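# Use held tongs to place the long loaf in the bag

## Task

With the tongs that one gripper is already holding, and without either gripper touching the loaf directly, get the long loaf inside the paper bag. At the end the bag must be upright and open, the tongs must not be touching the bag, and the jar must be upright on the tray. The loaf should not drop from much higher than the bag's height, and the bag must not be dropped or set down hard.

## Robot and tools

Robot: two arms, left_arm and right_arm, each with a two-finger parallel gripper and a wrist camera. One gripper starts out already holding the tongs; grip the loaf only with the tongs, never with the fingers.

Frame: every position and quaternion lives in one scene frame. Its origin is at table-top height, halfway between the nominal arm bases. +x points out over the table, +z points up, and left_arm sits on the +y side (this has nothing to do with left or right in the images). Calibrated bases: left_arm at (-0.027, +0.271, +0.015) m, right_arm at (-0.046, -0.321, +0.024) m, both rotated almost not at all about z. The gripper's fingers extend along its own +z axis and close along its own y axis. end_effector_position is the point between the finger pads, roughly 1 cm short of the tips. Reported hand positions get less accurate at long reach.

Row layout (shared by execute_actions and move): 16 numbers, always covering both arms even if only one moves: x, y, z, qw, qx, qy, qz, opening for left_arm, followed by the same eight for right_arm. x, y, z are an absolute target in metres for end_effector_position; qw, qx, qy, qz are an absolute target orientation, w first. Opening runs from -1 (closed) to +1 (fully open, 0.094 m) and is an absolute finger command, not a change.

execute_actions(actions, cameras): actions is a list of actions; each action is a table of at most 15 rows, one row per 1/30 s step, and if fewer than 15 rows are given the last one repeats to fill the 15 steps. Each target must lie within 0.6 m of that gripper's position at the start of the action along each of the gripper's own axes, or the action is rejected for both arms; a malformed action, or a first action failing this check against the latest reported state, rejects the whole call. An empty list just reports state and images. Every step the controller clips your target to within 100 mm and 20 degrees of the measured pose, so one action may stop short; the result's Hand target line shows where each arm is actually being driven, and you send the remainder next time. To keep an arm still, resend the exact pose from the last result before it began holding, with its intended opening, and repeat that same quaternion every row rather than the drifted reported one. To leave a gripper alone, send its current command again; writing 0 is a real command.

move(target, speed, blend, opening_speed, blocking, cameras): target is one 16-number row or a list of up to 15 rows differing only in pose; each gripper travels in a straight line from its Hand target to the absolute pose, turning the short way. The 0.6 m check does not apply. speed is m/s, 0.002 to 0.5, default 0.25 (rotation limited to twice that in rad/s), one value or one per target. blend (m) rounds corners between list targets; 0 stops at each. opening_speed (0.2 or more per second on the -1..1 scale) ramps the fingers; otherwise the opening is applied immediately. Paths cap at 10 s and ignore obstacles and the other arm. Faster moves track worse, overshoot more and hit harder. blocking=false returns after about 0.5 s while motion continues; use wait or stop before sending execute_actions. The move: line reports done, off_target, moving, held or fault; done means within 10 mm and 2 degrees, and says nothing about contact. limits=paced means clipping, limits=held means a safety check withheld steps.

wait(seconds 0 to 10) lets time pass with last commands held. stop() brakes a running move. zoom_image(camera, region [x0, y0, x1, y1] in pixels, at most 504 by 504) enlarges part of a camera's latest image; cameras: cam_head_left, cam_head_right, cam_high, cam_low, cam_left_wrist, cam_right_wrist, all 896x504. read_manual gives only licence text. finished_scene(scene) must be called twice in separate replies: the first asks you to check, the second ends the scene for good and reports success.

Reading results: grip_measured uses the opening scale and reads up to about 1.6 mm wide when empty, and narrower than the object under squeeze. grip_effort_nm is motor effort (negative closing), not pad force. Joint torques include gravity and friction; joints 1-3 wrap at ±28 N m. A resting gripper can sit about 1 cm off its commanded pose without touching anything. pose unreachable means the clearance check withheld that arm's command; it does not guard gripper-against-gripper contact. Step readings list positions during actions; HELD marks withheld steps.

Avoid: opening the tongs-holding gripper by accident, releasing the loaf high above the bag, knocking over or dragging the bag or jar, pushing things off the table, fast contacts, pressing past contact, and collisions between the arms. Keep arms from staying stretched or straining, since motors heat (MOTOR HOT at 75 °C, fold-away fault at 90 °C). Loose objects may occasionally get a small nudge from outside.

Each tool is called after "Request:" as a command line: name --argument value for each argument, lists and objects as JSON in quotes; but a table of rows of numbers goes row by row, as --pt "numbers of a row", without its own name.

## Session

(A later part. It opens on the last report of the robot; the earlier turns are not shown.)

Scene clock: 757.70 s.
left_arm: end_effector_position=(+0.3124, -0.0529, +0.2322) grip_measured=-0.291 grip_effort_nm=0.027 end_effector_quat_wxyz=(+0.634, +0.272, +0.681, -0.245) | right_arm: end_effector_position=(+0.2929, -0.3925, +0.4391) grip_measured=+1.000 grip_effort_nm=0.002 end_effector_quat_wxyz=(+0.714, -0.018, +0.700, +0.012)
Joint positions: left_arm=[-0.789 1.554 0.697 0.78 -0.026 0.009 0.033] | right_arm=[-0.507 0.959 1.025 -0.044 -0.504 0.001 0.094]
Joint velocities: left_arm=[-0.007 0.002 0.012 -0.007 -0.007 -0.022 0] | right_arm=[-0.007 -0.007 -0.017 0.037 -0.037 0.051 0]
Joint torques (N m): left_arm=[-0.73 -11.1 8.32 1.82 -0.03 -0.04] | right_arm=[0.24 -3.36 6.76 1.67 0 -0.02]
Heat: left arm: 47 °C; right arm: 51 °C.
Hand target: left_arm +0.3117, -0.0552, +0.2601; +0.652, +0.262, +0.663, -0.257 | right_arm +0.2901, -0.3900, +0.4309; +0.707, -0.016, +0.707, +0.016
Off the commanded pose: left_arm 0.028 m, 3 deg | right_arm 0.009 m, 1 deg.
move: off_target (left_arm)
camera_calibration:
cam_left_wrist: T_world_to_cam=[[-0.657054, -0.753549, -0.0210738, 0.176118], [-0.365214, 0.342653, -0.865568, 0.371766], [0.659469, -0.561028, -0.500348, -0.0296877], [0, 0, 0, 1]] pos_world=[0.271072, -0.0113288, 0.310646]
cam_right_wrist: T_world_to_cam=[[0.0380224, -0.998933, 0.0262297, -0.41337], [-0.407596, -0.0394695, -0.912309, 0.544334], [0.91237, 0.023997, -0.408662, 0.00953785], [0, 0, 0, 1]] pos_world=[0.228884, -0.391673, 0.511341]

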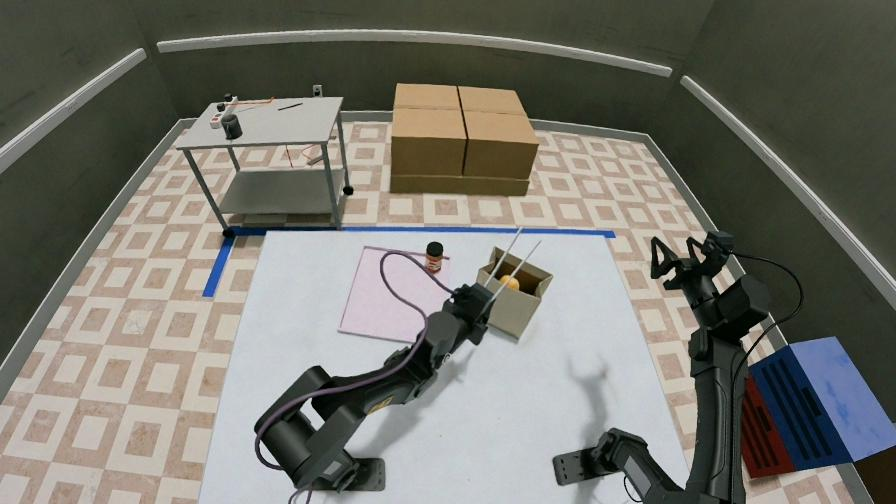

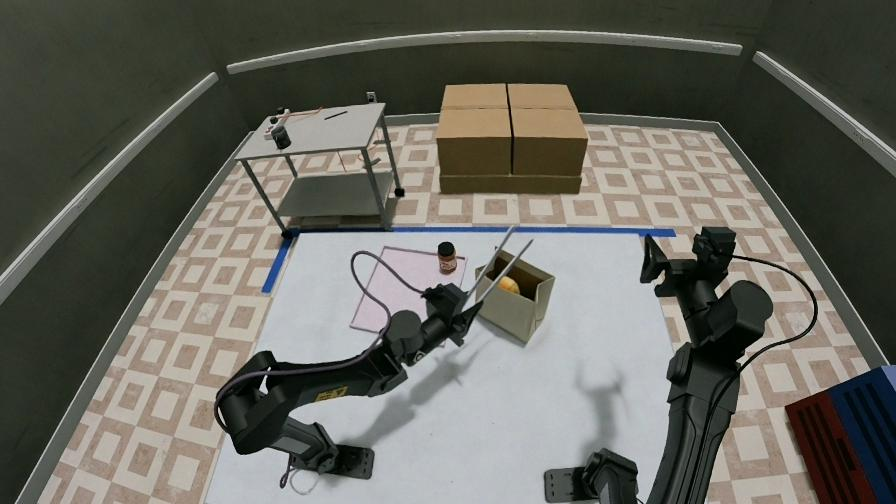

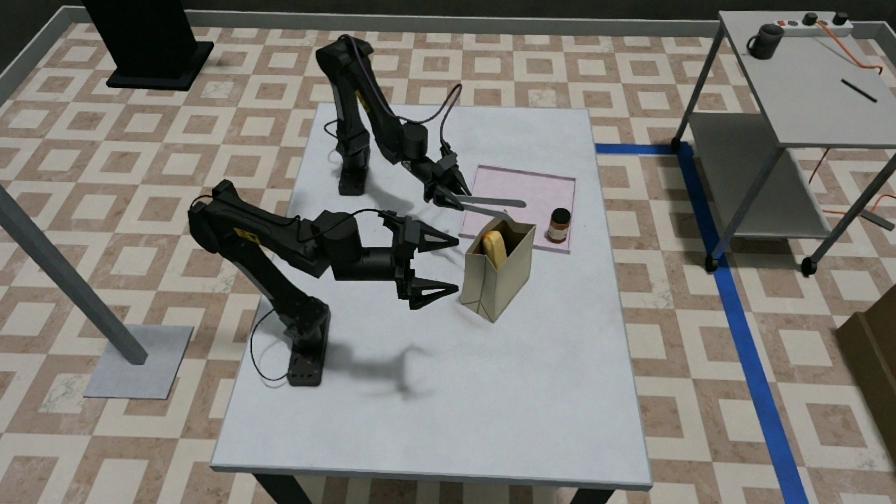

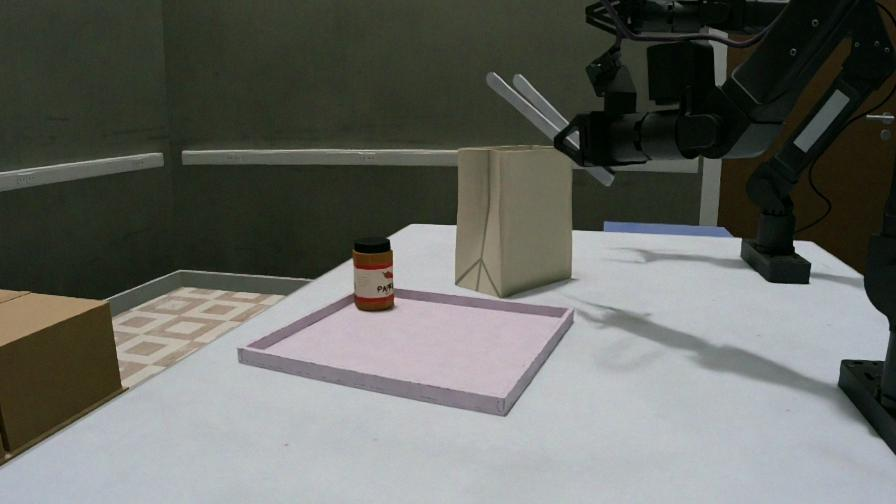

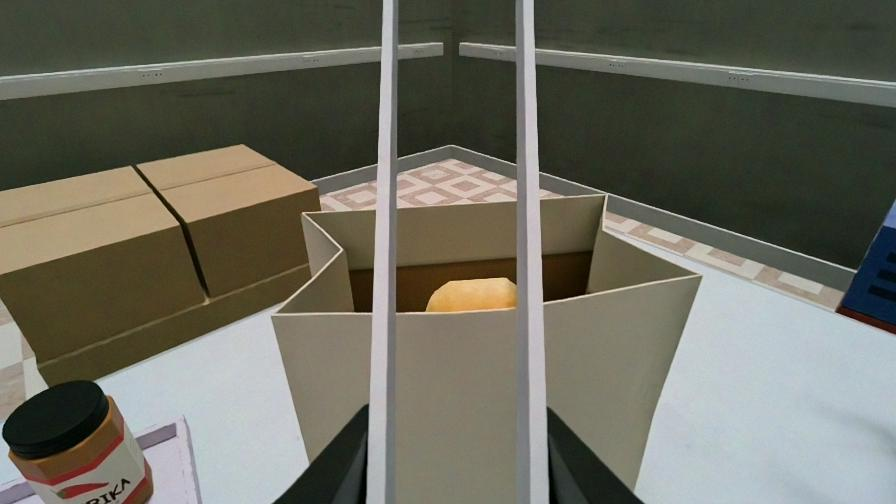

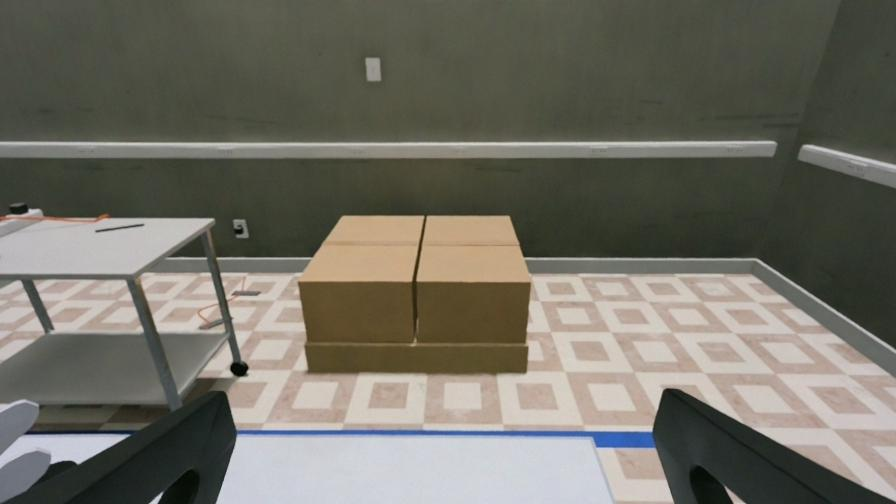

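Request:
move --target '[0.3087, -0.053, 0.33, 0.6521, 0.2614, 0.6636, -0.2569, -0.29, 0.29, -0.39, 0.4308, 0.707, -0.016, 0.707, 0.016, 1.0]' --speed 0.06

Request:
zoom_image --camera "cam_low" --region '[420, 20, 640, 320]'

Request:
zoom_image --camera "cam_high" --region '[420, 140, 580, 330]'

Scene clock: 773.47 s.
left_arm: end_effector_position=(+0.3109, -0.0530, +0.3001) grip_measured=-0.291 grip_effort_nm=0.032 end_effector_quat_wxyz=(+0.633, +0.273, +0.682, -0.246) | right_arm: end_effector_position=(+0.2929, -0.3925, +0.4391) grip_measured=+1.000 grip_effort_nm=0.007 end_effector_quat_wxyz=(+0.714, -0.018, +0.700, +0.012)
Joint positions: left_arm=[-0.792 1.416 0.876 0.461 -0.028 0.008 0.033] | right_arm=[-0.507 0.959 1.025 -0.044 -0.504 0.001 0.094]
Joint velocities: left_arm=[0.007 0.012 -0.017 -0.007 -0.051 -0.022 0] | right_arm=[-0.007 0.002 -0.017 -0.007 -0.037 -0.037 0]
Joint torques (N m): left_arm=[-0.69 -10.36 8.99 1.8 -0.1 -0.05] | right_arm=[0.24 -3.37 6.76 1.67 0 -0.02]
Heat: left arm: 45 °C; right arm: 51 °C.
Hand target: left_arm +0.3075, -0.0518, +0.3301; +0.652, +0.262, +0.663, -0.257 | right_arm +0.2901, -0.3900, +0.4310; +0.707, -0.016, +0.707, +0.016
Off the commanded pose: left_arm 0.030 m, 4 deg | right_arm 0.009 m, 1 deg.
move: off_target (left_arm)
camera_calibration:
cam_left_wrist: T_world_to_cam=[[-0.658217, -0.752538, -0.0209241, 0.176827], [-0.366028, 0.344191, -0.864613, 0.430043], [0.657856, -0.561444, -0.502002, 0.00625582], [0, 0, 0, 1]] pos_world=[0.269683, -0.0114356, 0.378662]
cam_right_wrist: T_world_to_cam=[[0.0380224, -0.998933, 0.0262297, -0.41337], [-0.407596, -0.0394695, -0.912309, 0.544334], [0.91237, 0.023997, -0.408662, 0.00953785], [0, 0, 0, 1]] pos_world=[0.228884, -0.391673, 0.511341]

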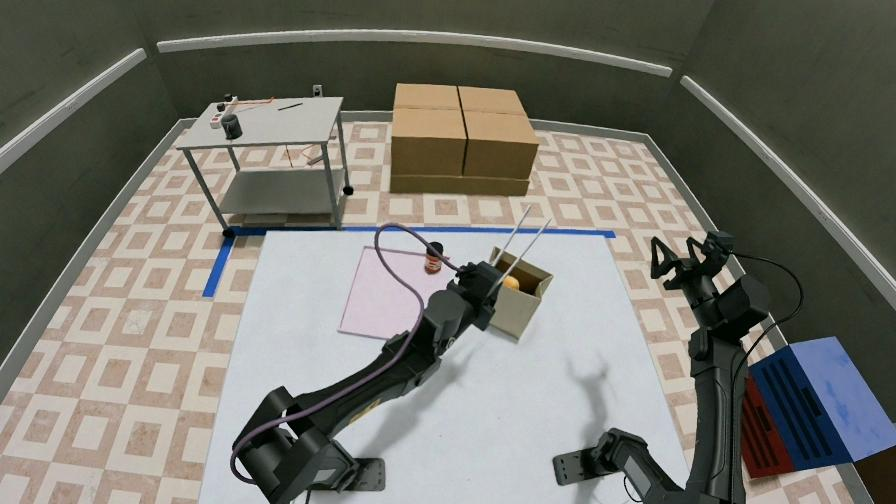

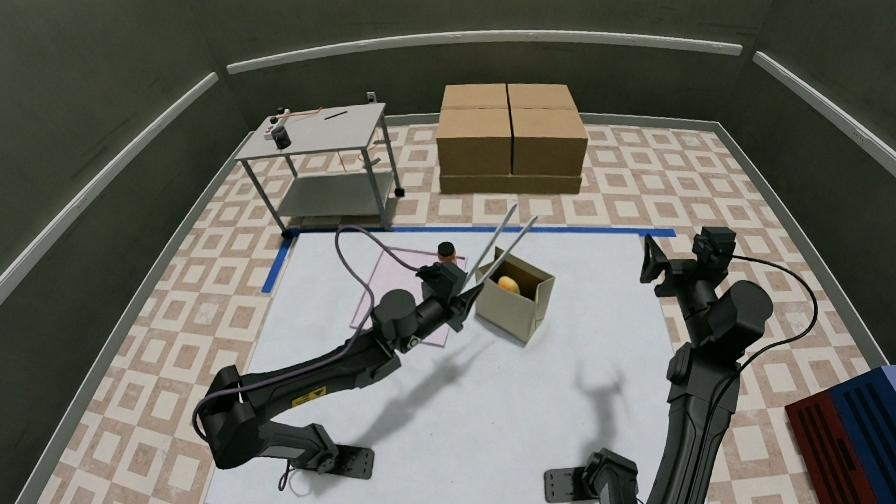

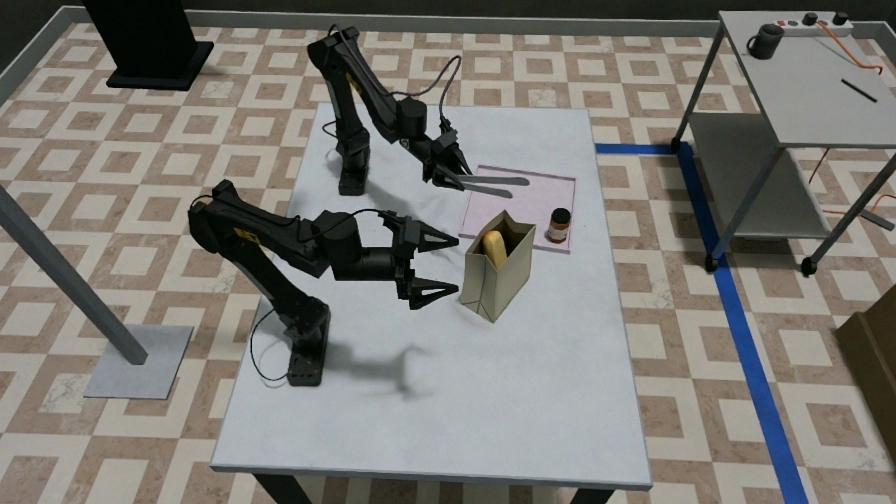

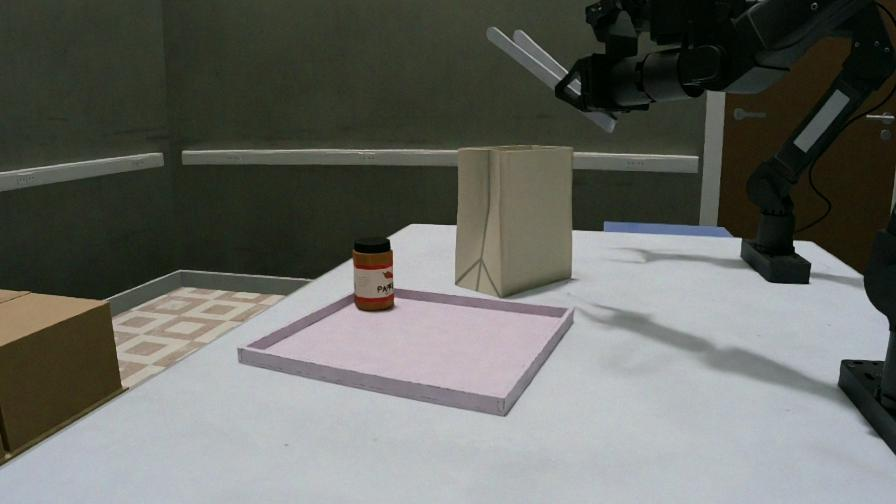

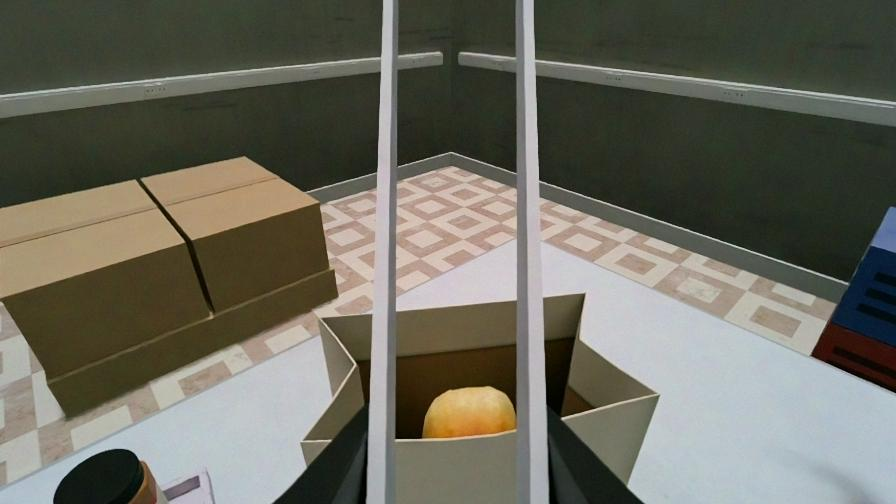

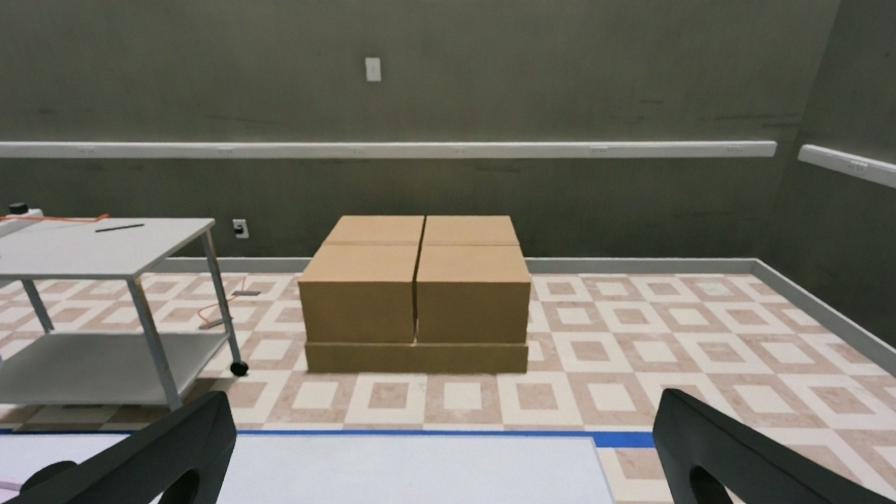

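Scaled by 1.680.

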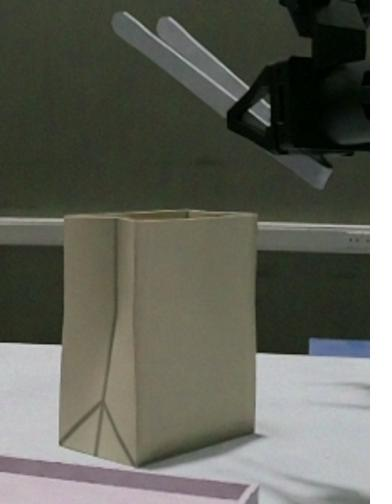

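Scaled by 2.653.

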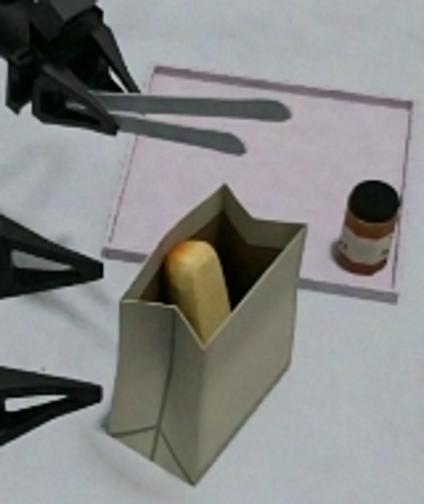

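Request:
move --target '[0.28, 0.19, 0.21, 0.4210, 0.0790, 0.9029, -0.0368, -0.29, 0.29, -0.39, 0.4308, 0.707, -0.016, 0.707, 0.016, 1.0]' --speed 0.2

Request:
zoom_image --camera "cam_low" --region '[340, 20, 700, 340]'

Request:
zoom_image --camera "cam_high" --region '[420, 140, 600, 330]'

Scene clock: 798.03 s.
left_arm: end_effector_position=(+0.2808, +0.1871, +0.2066) grip_measured=-0.291 grip_effort_nm=0.027 end_effector_quat_wxyz=(+0.414, +0.074, +0.906, -0.041) | right_arm: end_effector_position=(+0.2929, -0.3925, +0.4391) grip_measured=+1.000 grip_effort_nm=0.007 end_effector_quat_wxyz=(+0.714, -0.018, +0.700, +0.012)
Joint positions: left_arm=[-0.351 1.012 0.821 -0.528 -0.119 -0.12 0.033] | right_arm=[-0.507 0.959 1.025 -0.044 -0.504 0.001 0.094]
Joint velocities: left_arm=[-0.007 -0.012 -0.022 0.022 -0.007 0.051 0] | right_arm=[-0.007 -0.012 -0.017 0.022 -0.066 0.007 0]
Joint torques (N m): left_arm=[0.4 -5.05 5.89 1.46 -0.02 0.08] | right_arm=[0.25 -3.36 6.76 1.67 0.01 -0.02]
Heat: left arm: 45 °C; right arm: 51 °C.
Hand target: left_arm +0.2772, +0.1893, +0.2095; +0.419, +0.076, +0.904, -0.040 | right_arm +0.2901, -0.3900, +0.4310; +0.707, -0.016, +0.707, +0.016
Off the commanded pose: left_arm 0.005 m, 1 deg | right_arm 0.009 m, 1 deg.
move: done
camera_calibration:
cam_left_wrist: T_world_to_cam=[[-0.147944, -0.988876, -0.0153675, 0.235546], [-0.906177, 0.141763, -0.398431, 0.348794], [0.396177, -0.0450196, -0.91707, 0.176531], [0, 0, 0, 1]] pos_world=[0.280979, 0.191427, 0.304482]
cam_right_wrist: T_world_to_cam=[[0.0380224, -0.998933, 0.0262297, -0.41337], [-0.407596, -0.0394695, -0.912309, 0.544334], [0.91237, 0.023997, -0.408662, 0.00953785], [0, 0, 0, 1]] pos_world=[0.228884, -0.391673, 0.511341]

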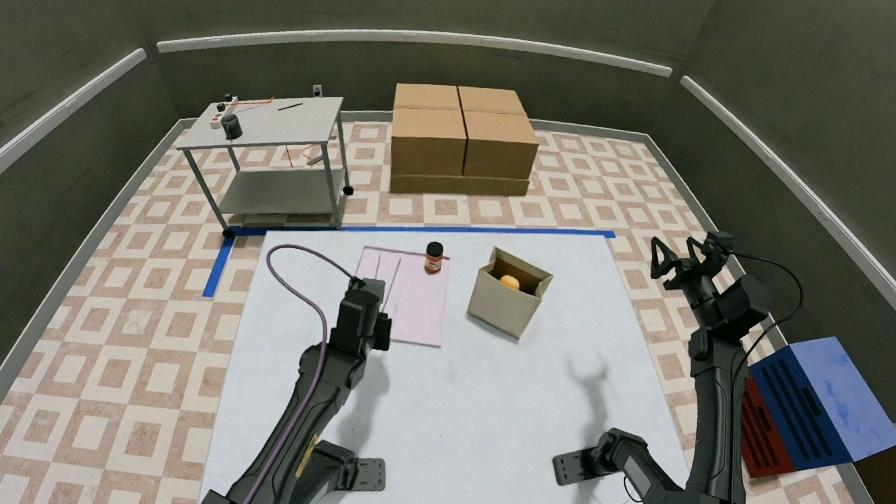

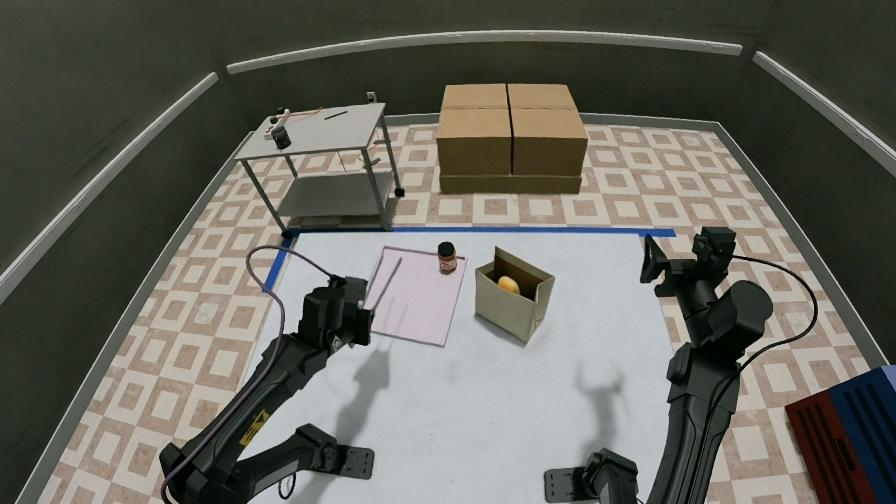

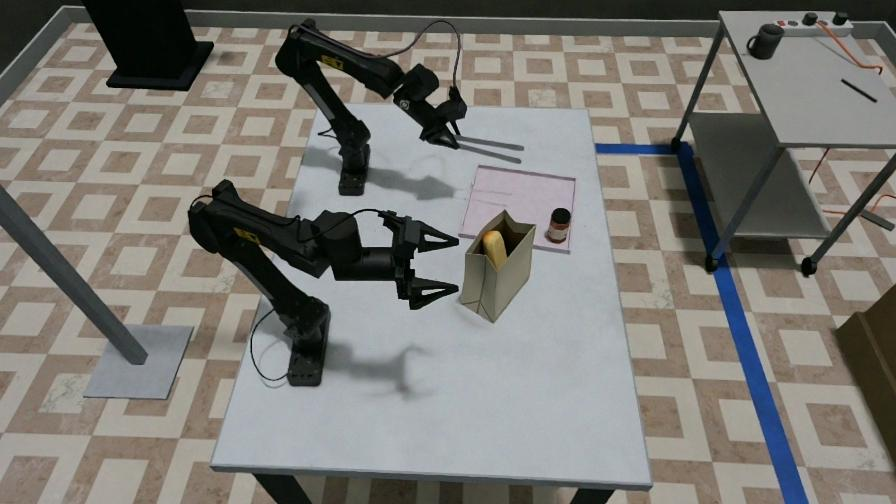

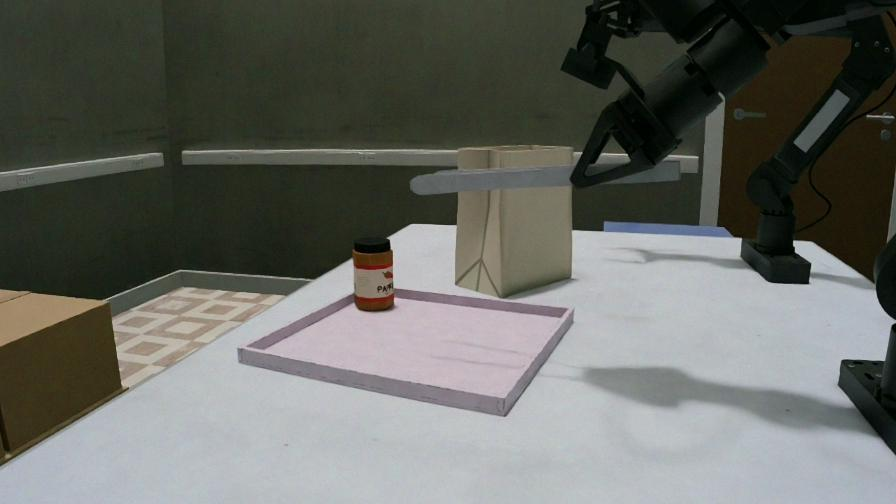

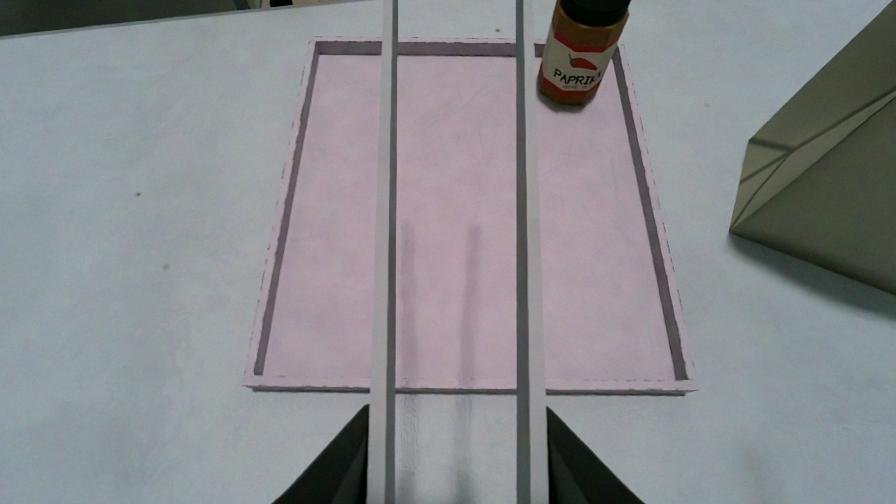

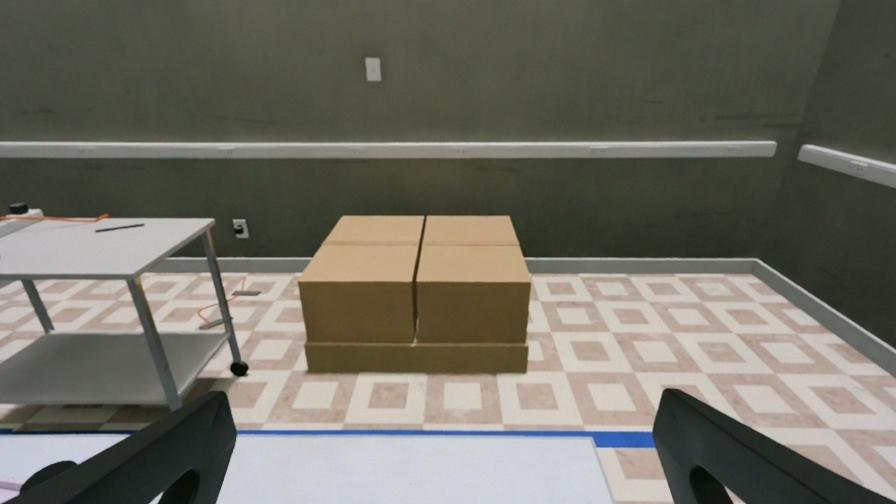

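Scaled by 1.400.

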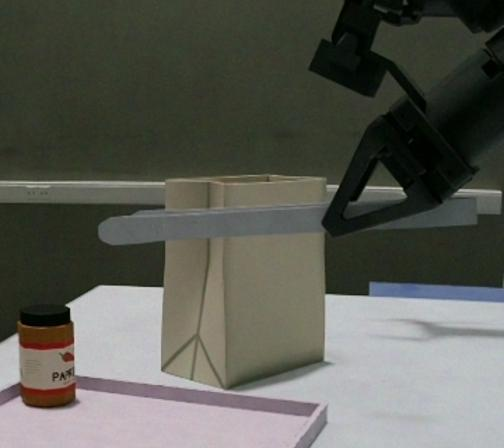

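Scaled by 2.653.

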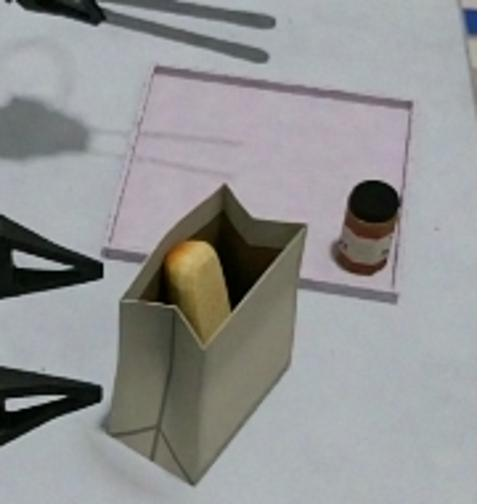

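Request:
finished_scene --scene 1

This call ended nothing. Check each condition of the task against the scene as it is now, look again where you are not sure, and mend what is not met. Then call finished_scene again.

Request:
finished_scene --scene 1

The scene is finished: the task was done.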